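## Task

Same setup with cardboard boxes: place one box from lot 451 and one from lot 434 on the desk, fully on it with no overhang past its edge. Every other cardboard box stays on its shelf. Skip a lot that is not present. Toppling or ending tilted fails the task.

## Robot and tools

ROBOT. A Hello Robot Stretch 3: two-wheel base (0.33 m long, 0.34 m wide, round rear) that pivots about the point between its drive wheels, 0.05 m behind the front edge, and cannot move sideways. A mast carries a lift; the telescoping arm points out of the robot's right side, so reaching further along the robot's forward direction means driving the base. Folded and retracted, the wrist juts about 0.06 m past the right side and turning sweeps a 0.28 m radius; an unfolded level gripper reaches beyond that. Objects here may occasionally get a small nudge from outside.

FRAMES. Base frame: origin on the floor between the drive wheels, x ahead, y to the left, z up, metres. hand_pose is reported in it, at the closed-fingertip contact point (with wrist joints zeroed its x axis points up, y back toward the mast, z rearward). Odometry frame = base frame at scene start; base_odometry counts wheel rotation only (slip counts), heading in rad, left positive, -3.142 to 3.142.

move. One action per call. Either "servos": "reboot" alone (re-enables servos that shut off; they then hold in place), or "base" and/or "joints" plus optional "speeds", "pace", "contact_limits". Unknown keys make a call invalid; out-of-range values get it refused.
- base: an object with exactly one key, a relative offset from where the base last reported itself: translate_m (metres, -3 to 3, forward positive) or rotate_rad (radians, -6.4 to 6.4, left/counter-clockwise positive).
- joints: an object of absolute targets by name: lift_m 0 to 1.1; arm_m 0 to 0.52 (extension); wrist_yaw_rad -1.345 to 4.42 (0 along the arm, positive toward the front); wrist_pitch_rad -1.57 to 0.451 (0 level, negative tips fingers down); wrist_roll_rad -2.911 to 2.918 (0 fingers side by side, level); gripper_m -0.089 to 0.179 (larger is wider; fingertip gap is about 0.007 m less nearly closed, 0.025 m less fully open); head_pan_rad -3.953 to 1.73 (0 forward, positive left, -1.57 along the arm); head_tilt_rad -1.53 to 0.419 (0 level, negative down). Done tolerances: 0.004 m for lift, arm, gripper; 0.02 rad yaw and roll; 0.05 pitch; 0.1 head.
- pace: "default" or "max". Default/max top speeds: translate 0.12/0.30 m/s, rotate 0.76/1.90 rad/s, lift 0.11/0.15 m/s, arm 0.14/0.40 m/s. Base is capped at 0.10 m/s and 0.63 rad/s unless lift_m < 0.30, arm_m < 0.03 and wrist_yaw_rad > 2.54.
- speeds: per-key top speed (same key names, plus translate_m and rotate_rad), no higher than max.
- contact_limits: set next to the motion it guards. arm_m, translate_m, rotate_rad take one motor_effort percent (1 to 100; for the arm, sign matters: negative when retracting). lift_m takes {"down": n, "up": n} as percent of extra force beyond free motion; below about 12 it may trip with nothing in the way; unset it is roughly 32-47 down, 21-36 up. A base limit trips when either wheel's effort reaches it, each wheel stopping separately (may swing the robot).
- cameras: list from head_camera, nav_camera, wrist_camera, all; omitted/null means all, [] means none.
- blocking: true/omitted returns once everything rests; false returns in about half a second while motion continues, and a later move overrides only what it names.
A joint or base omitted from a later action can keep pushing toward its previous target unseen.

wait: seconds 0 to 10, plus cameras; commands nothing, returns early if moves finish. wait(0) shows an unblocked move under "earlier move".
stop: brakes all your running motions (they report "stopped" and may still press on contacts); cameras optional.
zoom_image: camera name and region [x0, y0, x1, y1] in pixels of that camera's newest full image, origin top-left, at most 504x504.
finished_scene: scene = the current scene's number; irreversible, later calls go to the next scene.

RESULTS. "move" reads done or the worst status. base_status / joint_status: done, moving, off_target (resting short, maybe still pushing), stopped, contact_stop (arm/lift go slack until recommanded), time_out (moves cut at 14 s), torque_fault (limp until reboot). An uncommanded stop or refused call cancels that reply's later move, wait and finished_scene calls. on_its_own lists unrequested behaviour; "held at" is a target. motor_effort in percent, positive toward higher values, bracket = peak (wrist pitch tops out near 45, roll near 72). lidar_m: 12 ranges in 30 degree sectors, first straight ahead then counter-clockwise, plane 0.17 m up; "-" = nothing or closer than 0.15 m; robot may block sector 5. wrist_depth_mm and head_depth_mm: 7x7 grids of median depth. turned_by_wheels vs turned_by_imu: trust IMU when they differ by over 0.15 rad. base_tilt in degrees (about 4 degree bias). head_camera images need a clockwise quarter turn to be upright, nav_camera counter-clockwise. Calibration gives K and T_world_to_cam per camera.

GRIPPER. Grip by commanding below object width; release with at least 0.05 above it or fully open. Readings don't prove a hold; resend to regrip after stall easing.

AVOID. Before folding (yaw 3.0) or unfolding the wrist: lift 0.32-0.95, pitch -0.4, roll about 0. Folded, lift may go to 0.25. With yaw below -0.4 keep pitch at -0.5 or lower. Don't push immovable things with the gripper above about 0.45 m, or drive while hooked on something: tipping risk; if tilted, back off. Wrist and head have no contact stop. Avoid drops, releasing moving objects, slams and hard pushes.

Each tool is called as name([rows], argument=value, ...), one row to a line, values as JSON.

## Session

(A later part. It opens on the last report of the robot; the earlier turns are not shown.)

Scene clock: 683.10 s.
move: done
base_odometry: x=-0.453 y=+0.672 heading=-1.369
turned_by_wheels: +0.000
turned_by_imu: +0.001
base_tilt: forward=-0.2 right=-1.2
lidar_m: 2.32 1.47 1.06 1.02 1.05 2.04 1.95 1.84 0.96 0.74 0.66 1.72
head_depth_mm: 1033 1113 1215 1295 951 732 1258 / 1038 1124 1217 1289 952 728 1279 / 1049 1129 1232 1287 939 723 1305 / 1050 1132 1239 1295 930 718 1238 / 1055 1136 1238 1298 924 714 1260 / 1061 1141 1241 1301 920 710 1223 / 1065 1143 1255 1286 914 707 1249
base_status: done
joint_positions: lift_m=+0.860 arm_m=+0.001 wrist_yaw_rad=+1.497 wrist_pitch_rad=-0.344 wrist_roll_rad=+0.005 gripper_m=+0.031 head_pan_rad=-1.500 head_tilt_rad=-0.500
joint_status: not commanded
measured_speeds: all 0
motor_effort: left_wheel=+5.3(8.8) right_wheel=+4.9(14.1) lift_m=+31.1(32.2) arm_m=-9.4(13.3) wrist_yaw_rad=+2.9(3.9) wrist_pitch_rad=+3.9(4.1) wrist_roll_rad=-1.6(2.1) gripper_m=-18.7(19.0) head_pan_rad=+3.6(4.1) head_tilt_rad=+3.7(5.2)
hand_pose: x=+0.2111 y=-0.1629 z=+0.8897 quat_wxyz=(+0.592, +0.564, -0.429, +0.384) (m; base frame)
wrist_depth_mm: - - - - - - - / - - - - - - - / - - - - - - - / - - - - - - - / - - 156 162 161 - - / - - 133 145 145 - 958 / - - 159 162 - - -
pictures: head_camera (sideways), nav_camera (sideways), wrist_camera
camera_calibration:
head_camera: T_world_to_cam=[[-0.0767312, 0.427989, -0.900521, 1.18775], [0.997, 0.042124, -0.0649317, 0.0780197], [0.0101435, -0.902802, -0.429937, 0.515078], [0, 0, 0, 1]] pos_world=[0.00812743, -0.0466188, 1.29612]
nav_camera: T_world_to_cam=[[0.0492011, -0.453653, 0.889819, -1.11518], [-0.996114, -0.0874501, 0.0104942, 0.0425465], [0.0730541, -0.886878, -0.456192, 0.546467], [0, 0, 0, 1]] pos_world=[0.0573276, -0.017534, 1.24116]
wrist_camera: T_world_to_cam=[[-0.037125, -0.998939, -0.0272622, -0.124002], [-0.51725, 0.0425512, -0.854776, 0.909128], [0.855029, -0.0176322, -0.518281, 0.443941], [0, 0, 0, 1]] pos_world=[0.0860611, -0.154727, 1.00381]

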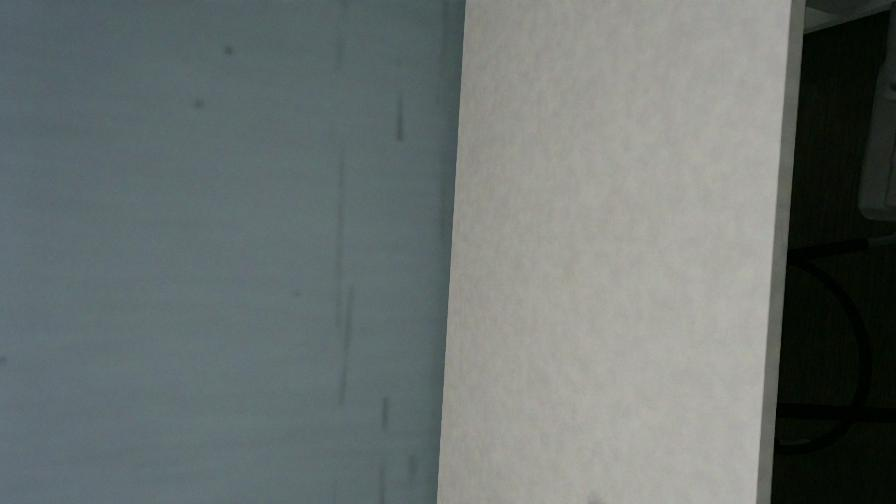

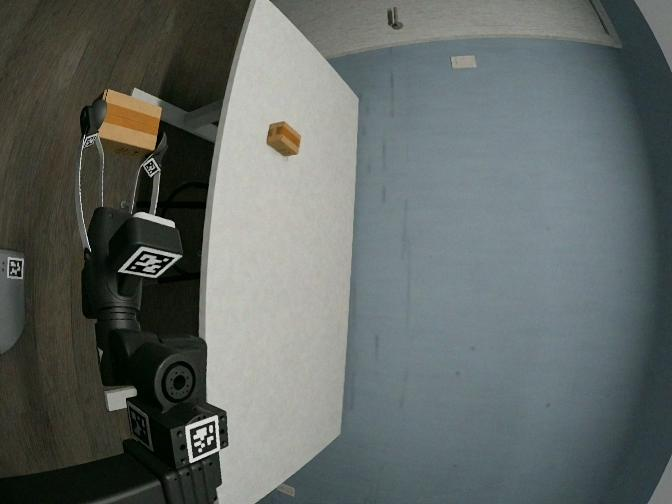

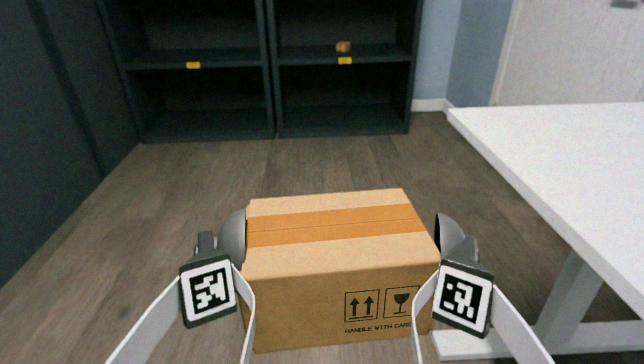

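move(joints={"wrist_yaw_rad": 0, "arm_m": 0.28}, cameras=[])

move(joints={"lift_m": 0.77})

Scene clock: 691.00 s.
move: done
base_odometry: x=-0.453 y=+0.672 heading=-1.369
turned_by_wheels: +0.000
turned_by_imu: +0.000
base_tilt: forward=-0.4 right=-1.2
lidar_m: 2.31 1.47 1.06 1.01 1.05 2.04 1.96 1.84 0.96 0.75 0.66 1.73
head_depth_mm: 1030 1118 1210 1291 366 298 1258 / 1034 1123 1225 1283 421 704 1252 / 1044 1127 1231 1293 433 699 1276 / 1042 1130 1226 1290 826 717 1232 / 1048 1135 1244 1306 924 716 1269 / 1053 1144 1245 1297 919 712 1226 / 1061 1150 1250 1288 913 705 1259
base_status: not commanded
joint_positions: lift_m=+0.860 arm_m=+0.280 wrist_yaw_rad=+0.003 wrist_pitch_rad=-0.344 wrist_roll_rad=+0.005 gripper_m=+0.031 head_pan_rad=-1.500 head_tilt_rad=-0.500
joint_status: all done
measured_speeds: all 0
motor_effort: left_wheel=+5.5(5.9) right_wheel=+4.1(5.5) lift_m=+31.4(31.5) arm_m=+12.8(14.7) wrist_yaw_rad=-3.3(5.9) wrist_pitch_rad=+3.9(4.1) wrist_roll_rad=-1.7(1.9) gripper_m=-18.1(19.0) head_pan_rad=+3.7(4.2) head_tilt_rad=+4.7(4.9)
hand_pose: x=-0.0209 y=-0.6581 z=+0.8897 quat_wxyz=(+0.695, +0.122, -0.698, -0.121) (m; base frame)
wrist_depth_mm: - - - - - - - / - - - - - - - / - - - - - - - / - - - - - - - / - - 155 163 155 - - / - - 134 145 144 - - / - - 152 159 163 109 -
pictures: none
No camera images: "cameras" was empty.

Scene clock: 692.67 s.
move: done
base_odometry: x=-0.453 y=+0.672 heading=-1.369
turned_by_wheels: +0.000
turned_by_imu: +0.000
base_tilt: forward=-0.3 right=-1.1
lidar_m: 2.31 1.47 1.06 1.01 1.05 2.03 1.96 1.84 0.96 0.74 0.66 1.72
head_depth_mm: 1036 1120 1216 1297 959 687 319 / 1034 1120 1216 1288 949 451 1219 / 1047 1128 1226 1292 942 472 1281 / 1048 1130 1234 1295 930 674 1235 / 1047 1133 1237 1315 925 714 1266 / 1058 1145 1241 1304 921 712 1225 / 1062 1150 1250 1290 910 706 1253
base_status: not commanded
joint_positions: lift_m=+0.770 arm_m=+0.280 wrist_yaw_rad=+0.003 wrist_pitch_rad=-0.344 wrist_roll_rad=+0.005 gripper_m=+0.031 head_pan_rad=-1.500 head_tilt_rad=-0.500
joint_status: all done
measured_speeds: all 0
motor_effort: left_wheel=+5.1(5.6) right_wheel=+4.7(5.5) lift_m=+24.0(29.5) arm_m=+9.7(12.9) wrist_yaw_rad=-2.9(4.0) wrist_pitch_rad=+3.9(4.1) wrist_roll_rad=-1.7(1.8) gripper_m=-18.3(19.1) head_pan_rad=+3.6(3.9) head_tilt_rad=+3.2(4.9)
hand_pose: x=-0.0209 y=-0.6581 z=+0.7997 quat_wxyz=(+0.695, +0.122, -0.698, -0.121) (m; base frame)
wrist_depth_mm: - - - - - - - / - - - - - - - / - - - - - - - / - - - - - - - / - - 155 162 155 - - / - - 133 145 145 - - / - - 152 159 163 109 -
pictures: head_camera (sideways), nav_camera (sideways), wrist_camera
camera_calibration:
head_camera: T_world_to_cam=[[-0.0767292, 0.427908, -0.900559, 1.1878], [0.997, 0.0421182, -0.0649333, 0.0780215], [0.0101444, -0.90284, -0.429857, 0.514972], [0, 0, 0, 1]] pos_world=[0.00812744, -0.0466191, 1.29612]
nav_camera: T_world_to_cam=[[0.0491958, -0.453573, 0.88986, -1.11523], [-0.996114, -0.0874492, 0.010496, 0.0425442], [0.0730568, -0.886918, -0.456113, 0.546367], [0, 0, 0, 1]] pos_world=[0.0573276, -0.0175343, 1.24116]
wrist_camera: T_world_to_cam=[[-0.998851, -0.0394393, -0.0272111, -0.0184158], [0.00279368, 0.518996, -0.854772, 1.05769], [0.0478341, -0.853866, -0.51829, 0.0197195], [0, 0, 0, 1]] pos_world=[-0.0222928, -0.532827, 0.913806]

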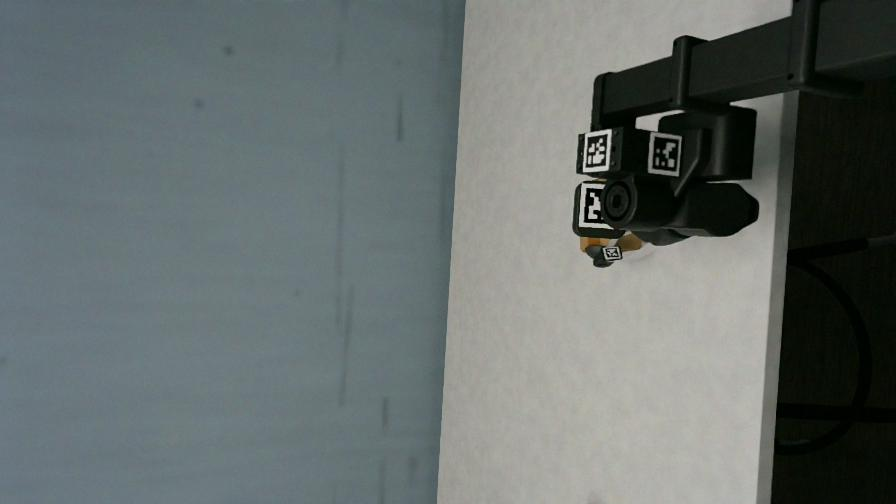

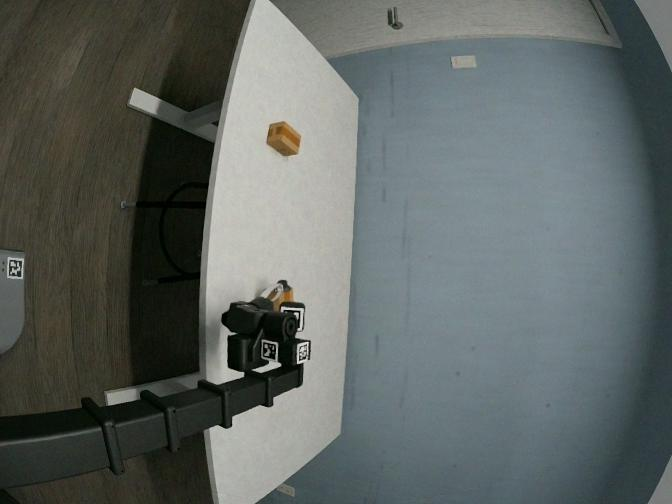

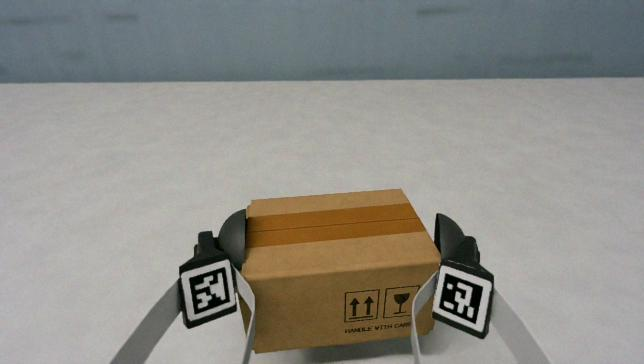

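move(joints={"lift_m": 0.73}, speeds={"lift_m": 0.025}, contact_limits={"lift_m": {"down": 13}}, cameras=["wrist_camera"])

Scene clock: 698.63 s.
move: done
base_odometry: x=-0.453 y=+0.672 heading=-1.369
turned_by_wheels: +0.000
turned_by_imu: +0.000
base_tilt: forward=-0.3 right=-1.2
lidar_m: 2.31 1.47 1.06 1.02 1.05 2.04 1.96 1.84 0.96 0.74 0.66 1.72
head_depth_mm: 1038 1115 1210 1294 954 731 371 / 1042 1120 1220 1292 949 469 474 / 1045 1126 1227 1298 939 481 1274 / 1048 1135 1235 1296 931 655 1236 / 1046 1140 1238 1306 927 715 1265 / 1058 1143 1251 1295 917 711 1233 / 1059 1145 1254 1293 911 706 1262
base_status: not commanded
joint_positions: lift_m=+0.730 arm_m=+0.280 wrist_yaw_rad=+0.002 wrist_pitch_rad=-0.332 wrist_roll_rad=+0.005 gripper_m=+0.031 head_pan_rad=-1.500 head_tilt_rad=-0.500
joint_status: all done
measured_speeds: all 0
motor_effort: left_wheel=+5.3(5.7) right_wheel=+4.8(5.2) lift_m=+22.7(26.7) arm_m=-1.5(2.9) wrist_yaw_rad=-4.2(4.2) wrist_pitch_rad=+1.8(4.1) wrist_roll_rad=-1.8(1.9) gripper_m=-18.8(18.9) head_pan_rad=+3.3(3.6) head_tilt_rad=+3.0(4.2)
contact_limits: lift_m down 13 (down: maximum 72; up: maximum 65)
hand_pose: x=-0.0209 y=-0.6593 z=+0.7624 quat_wxyz=(+0.696, +0.118, -0.699, -0.117) (m; base frame)
wrist_depth_mm: - - - - - - - / - - - - - - - / - - - - - - - / - - - - - - - / - - 155 162 155 - - / - - 134 146 144 - - / - - 152 159 - 109 -
pictures: wrist_camera
camera_calibration:
wrist_camera: T_world_to_cam=[[-0.998851, -0.0397529, -0.026757, -0.0200358], [0.00279657, 0.509069, -0.860721, 1.02443], [0.0478373, -0.859807, -0.508373, -0.0122262], [0, 0, 0, 1]] pos_world=[-0.0222928, -0.532813, 0.874996]

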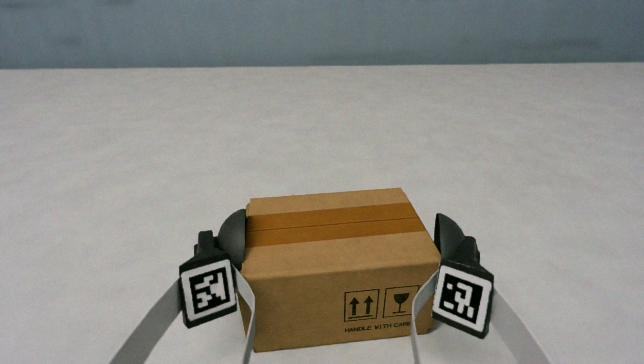

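move(joints={"gripper_m": 0.165}, cameras=["wrist_camera"])

move(joints={"arm_m": 0.0}, cameras=["head_camera","nav_camera"])

Scene clock: 705.83 s.
move: done
base_odometry: x=-0.453 y=+0.672 heading=-1.369
turned_by_wheels: +0.000
turned_by_imu: +0.000
base_tilt: forward=-0.3 right=-1.2
lidar_m: 2.31 1.47 1.06 1.02 1.05 2.04 1.96 1.83 0.96 0.74 0.67 1.72
head_depth_mm: 1036 1116 1203 1292 951 732 371 / 1039 1124 1226 1293 946 469 473 / 1044 1125 1223 1287 943 481 1280 / 1042 1128 1238 1292 931 655 1236 / 1049 1133 1235 1305 923 715 1270 / 1058 1143 1242 1300 919 712 1226 / 1062 1153 1252 1292 916 708 1256
base_status: not commanded
joint_positions: lift_m=+0.730 arm_m=+0.280 wrist_yaw_rad=-0.001 wrist_pitch_rad=-0.333 wrist_roll_rad=+0.005 gripper_m=+0.165 head_pan_rad=-1.500 head_tilt_rad=-0.500
joint_status: all done
measured_speeds: all 0
motor_effort: left_wheel=+5.0(5.3) right_wheel=+4.8(5.5) lift_m=+29.6(30.3) arm_m=-11.9(12.0) wrist_yaw_rad=+0.0(3.5) wrist_pitch_rad=+1.9(2.0) wrist_roll_rad=-1.5(1.8) gripper_m=+0.8(82.6) head_pan_rad=+2.8(4.0) head_tilt_rad=+2.7(3.6)
contact_limits: lift_m down 13 (down: maximum 72; up: maximum 65)
hand_pose: x=-0.0218 y=-0.6593 z=+0.7622 quat_wxyz=(+0.696, +0.117, -0.699, -0.118) (m; base frame)
wrist_depth_mm: - - - - - - - / - - - - - - - / - - - - - - - / - - - 184 - - - / - 146 162 162 161 - - / - 123 144 147 152 135 - / - 118 156 161 - - 102
pictures: wrist_camera
camera_calibration:
wrist_camera: T_world_to_cam=[[-0.998983, -0.0362368, -0.0268265, -0.0185012], [0.00461889, 0.509619, -0.860388, 1.02447], [0.044849, -0.859637, -0.508933, -0.0116958], [0, 0, 0, 1]] pos_world=[-0.0226897, -0.532816, 0.874997]

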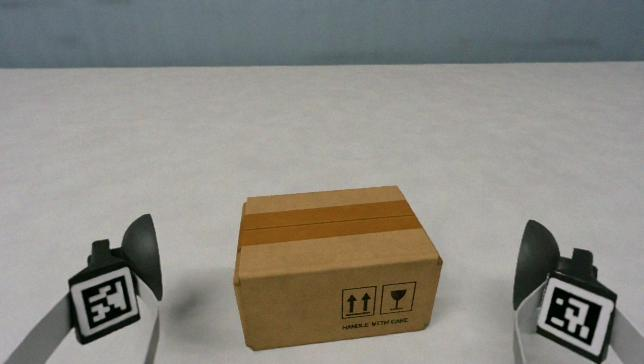

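Scene clock: 709.10 s.
move: done
base_odometry: x=-0.453 y=+0.672 heading=-1.369
turned_by_wheels: +0.000
turned_by_imu: +0.000
base_tilt: forward=-0.3 right=-1.3
lidar_m: 2.31 1.47 1.06 1.02 1.05 2.04 1.96 1.84 0.96 0.74 0.66 1.73
head_depth_mm: 1032 1114 1223 1301 953 732 1255 / 1041 1118 1219 1288 946 728 1221 / 1046 1122 1225 1296 943 724 1279 / 1048 1131 1234 1298 931 719 1238 / 1055 1134 1242 1308 926 713 1207 / 1054 1134 1242 1306 922 708 1223 / 1065 1150 1254 1288 908 706 1257
base_status: not commanded
joint_positions: lift_m=+0.730 arm_m=+0.001 wrist_yaw_rad=-0.001 wrist_pitch_rad=-0.334 wrist_roll_rad=+0.005 gripper_m=+0.165 head_pan_rad=-1.500 head_tilt_rad=-0.500
joint_status: all done
measured_speeds: all 0
motor_effort: left_wheel=+5.2(5.5) right_wheel=+4.7(5.6) lift_m=+29.7(30.5) arm_m=-12.0(14.3) wrist_yaw_rad=+1.6(1.9) wrist_pitch_rad=+2.0(2.1) wrist_roll_rad=-1.6(1.9) gripper_m=+0.7(1.1) head_pan_rad=+2.5(3.9) head_tilt_rad=+2.6(3.7)
contact_limits: lift_m down 13 (down: maximum 72; up: maximum 65)
hand_pose: x=-0.0218 y=-0.3798 z=+0.7621 quat_wxyz=(+0.696, +0.117, -0.699, -0.118) (m; base frame)
wrist_depth_mm: - - - - - - - / - - - 389 - - - / - - - 399 - - - / - - - - - - - / - 145 - - - - - / 116 126 - - - 135 - / 116 927 962 965 979 925 110
pictures: head_camera (sideways), nav_camera (sideways)
camera_calibration:
head_camera: T_world_to_cam=[[-0.0767292, 0.427908, -0.900559, 1.1878], [0.997, 0.0421182, -0.0649333, 0.0780215], [0.0101444, -0.90284, -0.429857, 0.514972], [0, 0, 0, 1]] pos_world=[0.00812744, -0.0466191, 1.29612]
nav_camera: T_world_to_cam=[[0.0491958, -0.453573, 0.88986, -1.11523], [-0.996114, -0.0874492, 0.010496, 0.0425442], [0.0730568, -0.886918, -0.456113, 0.546367], [0, 0, 0, 1]] pos_world=[0.0573276, -0.0175343, 1.24116]

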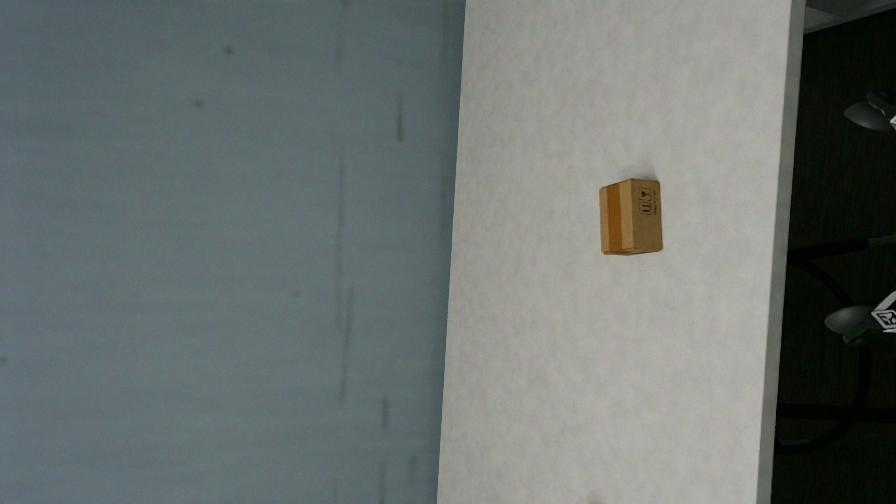

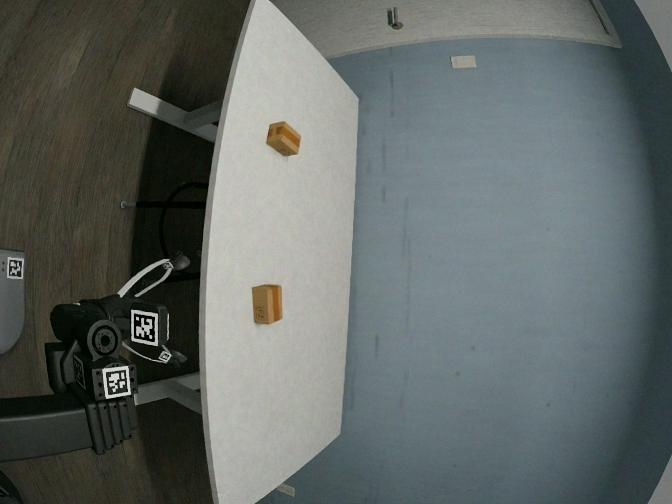

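Both on the desk.

finished_scene(scene=2)

The scene is finished: the task was done.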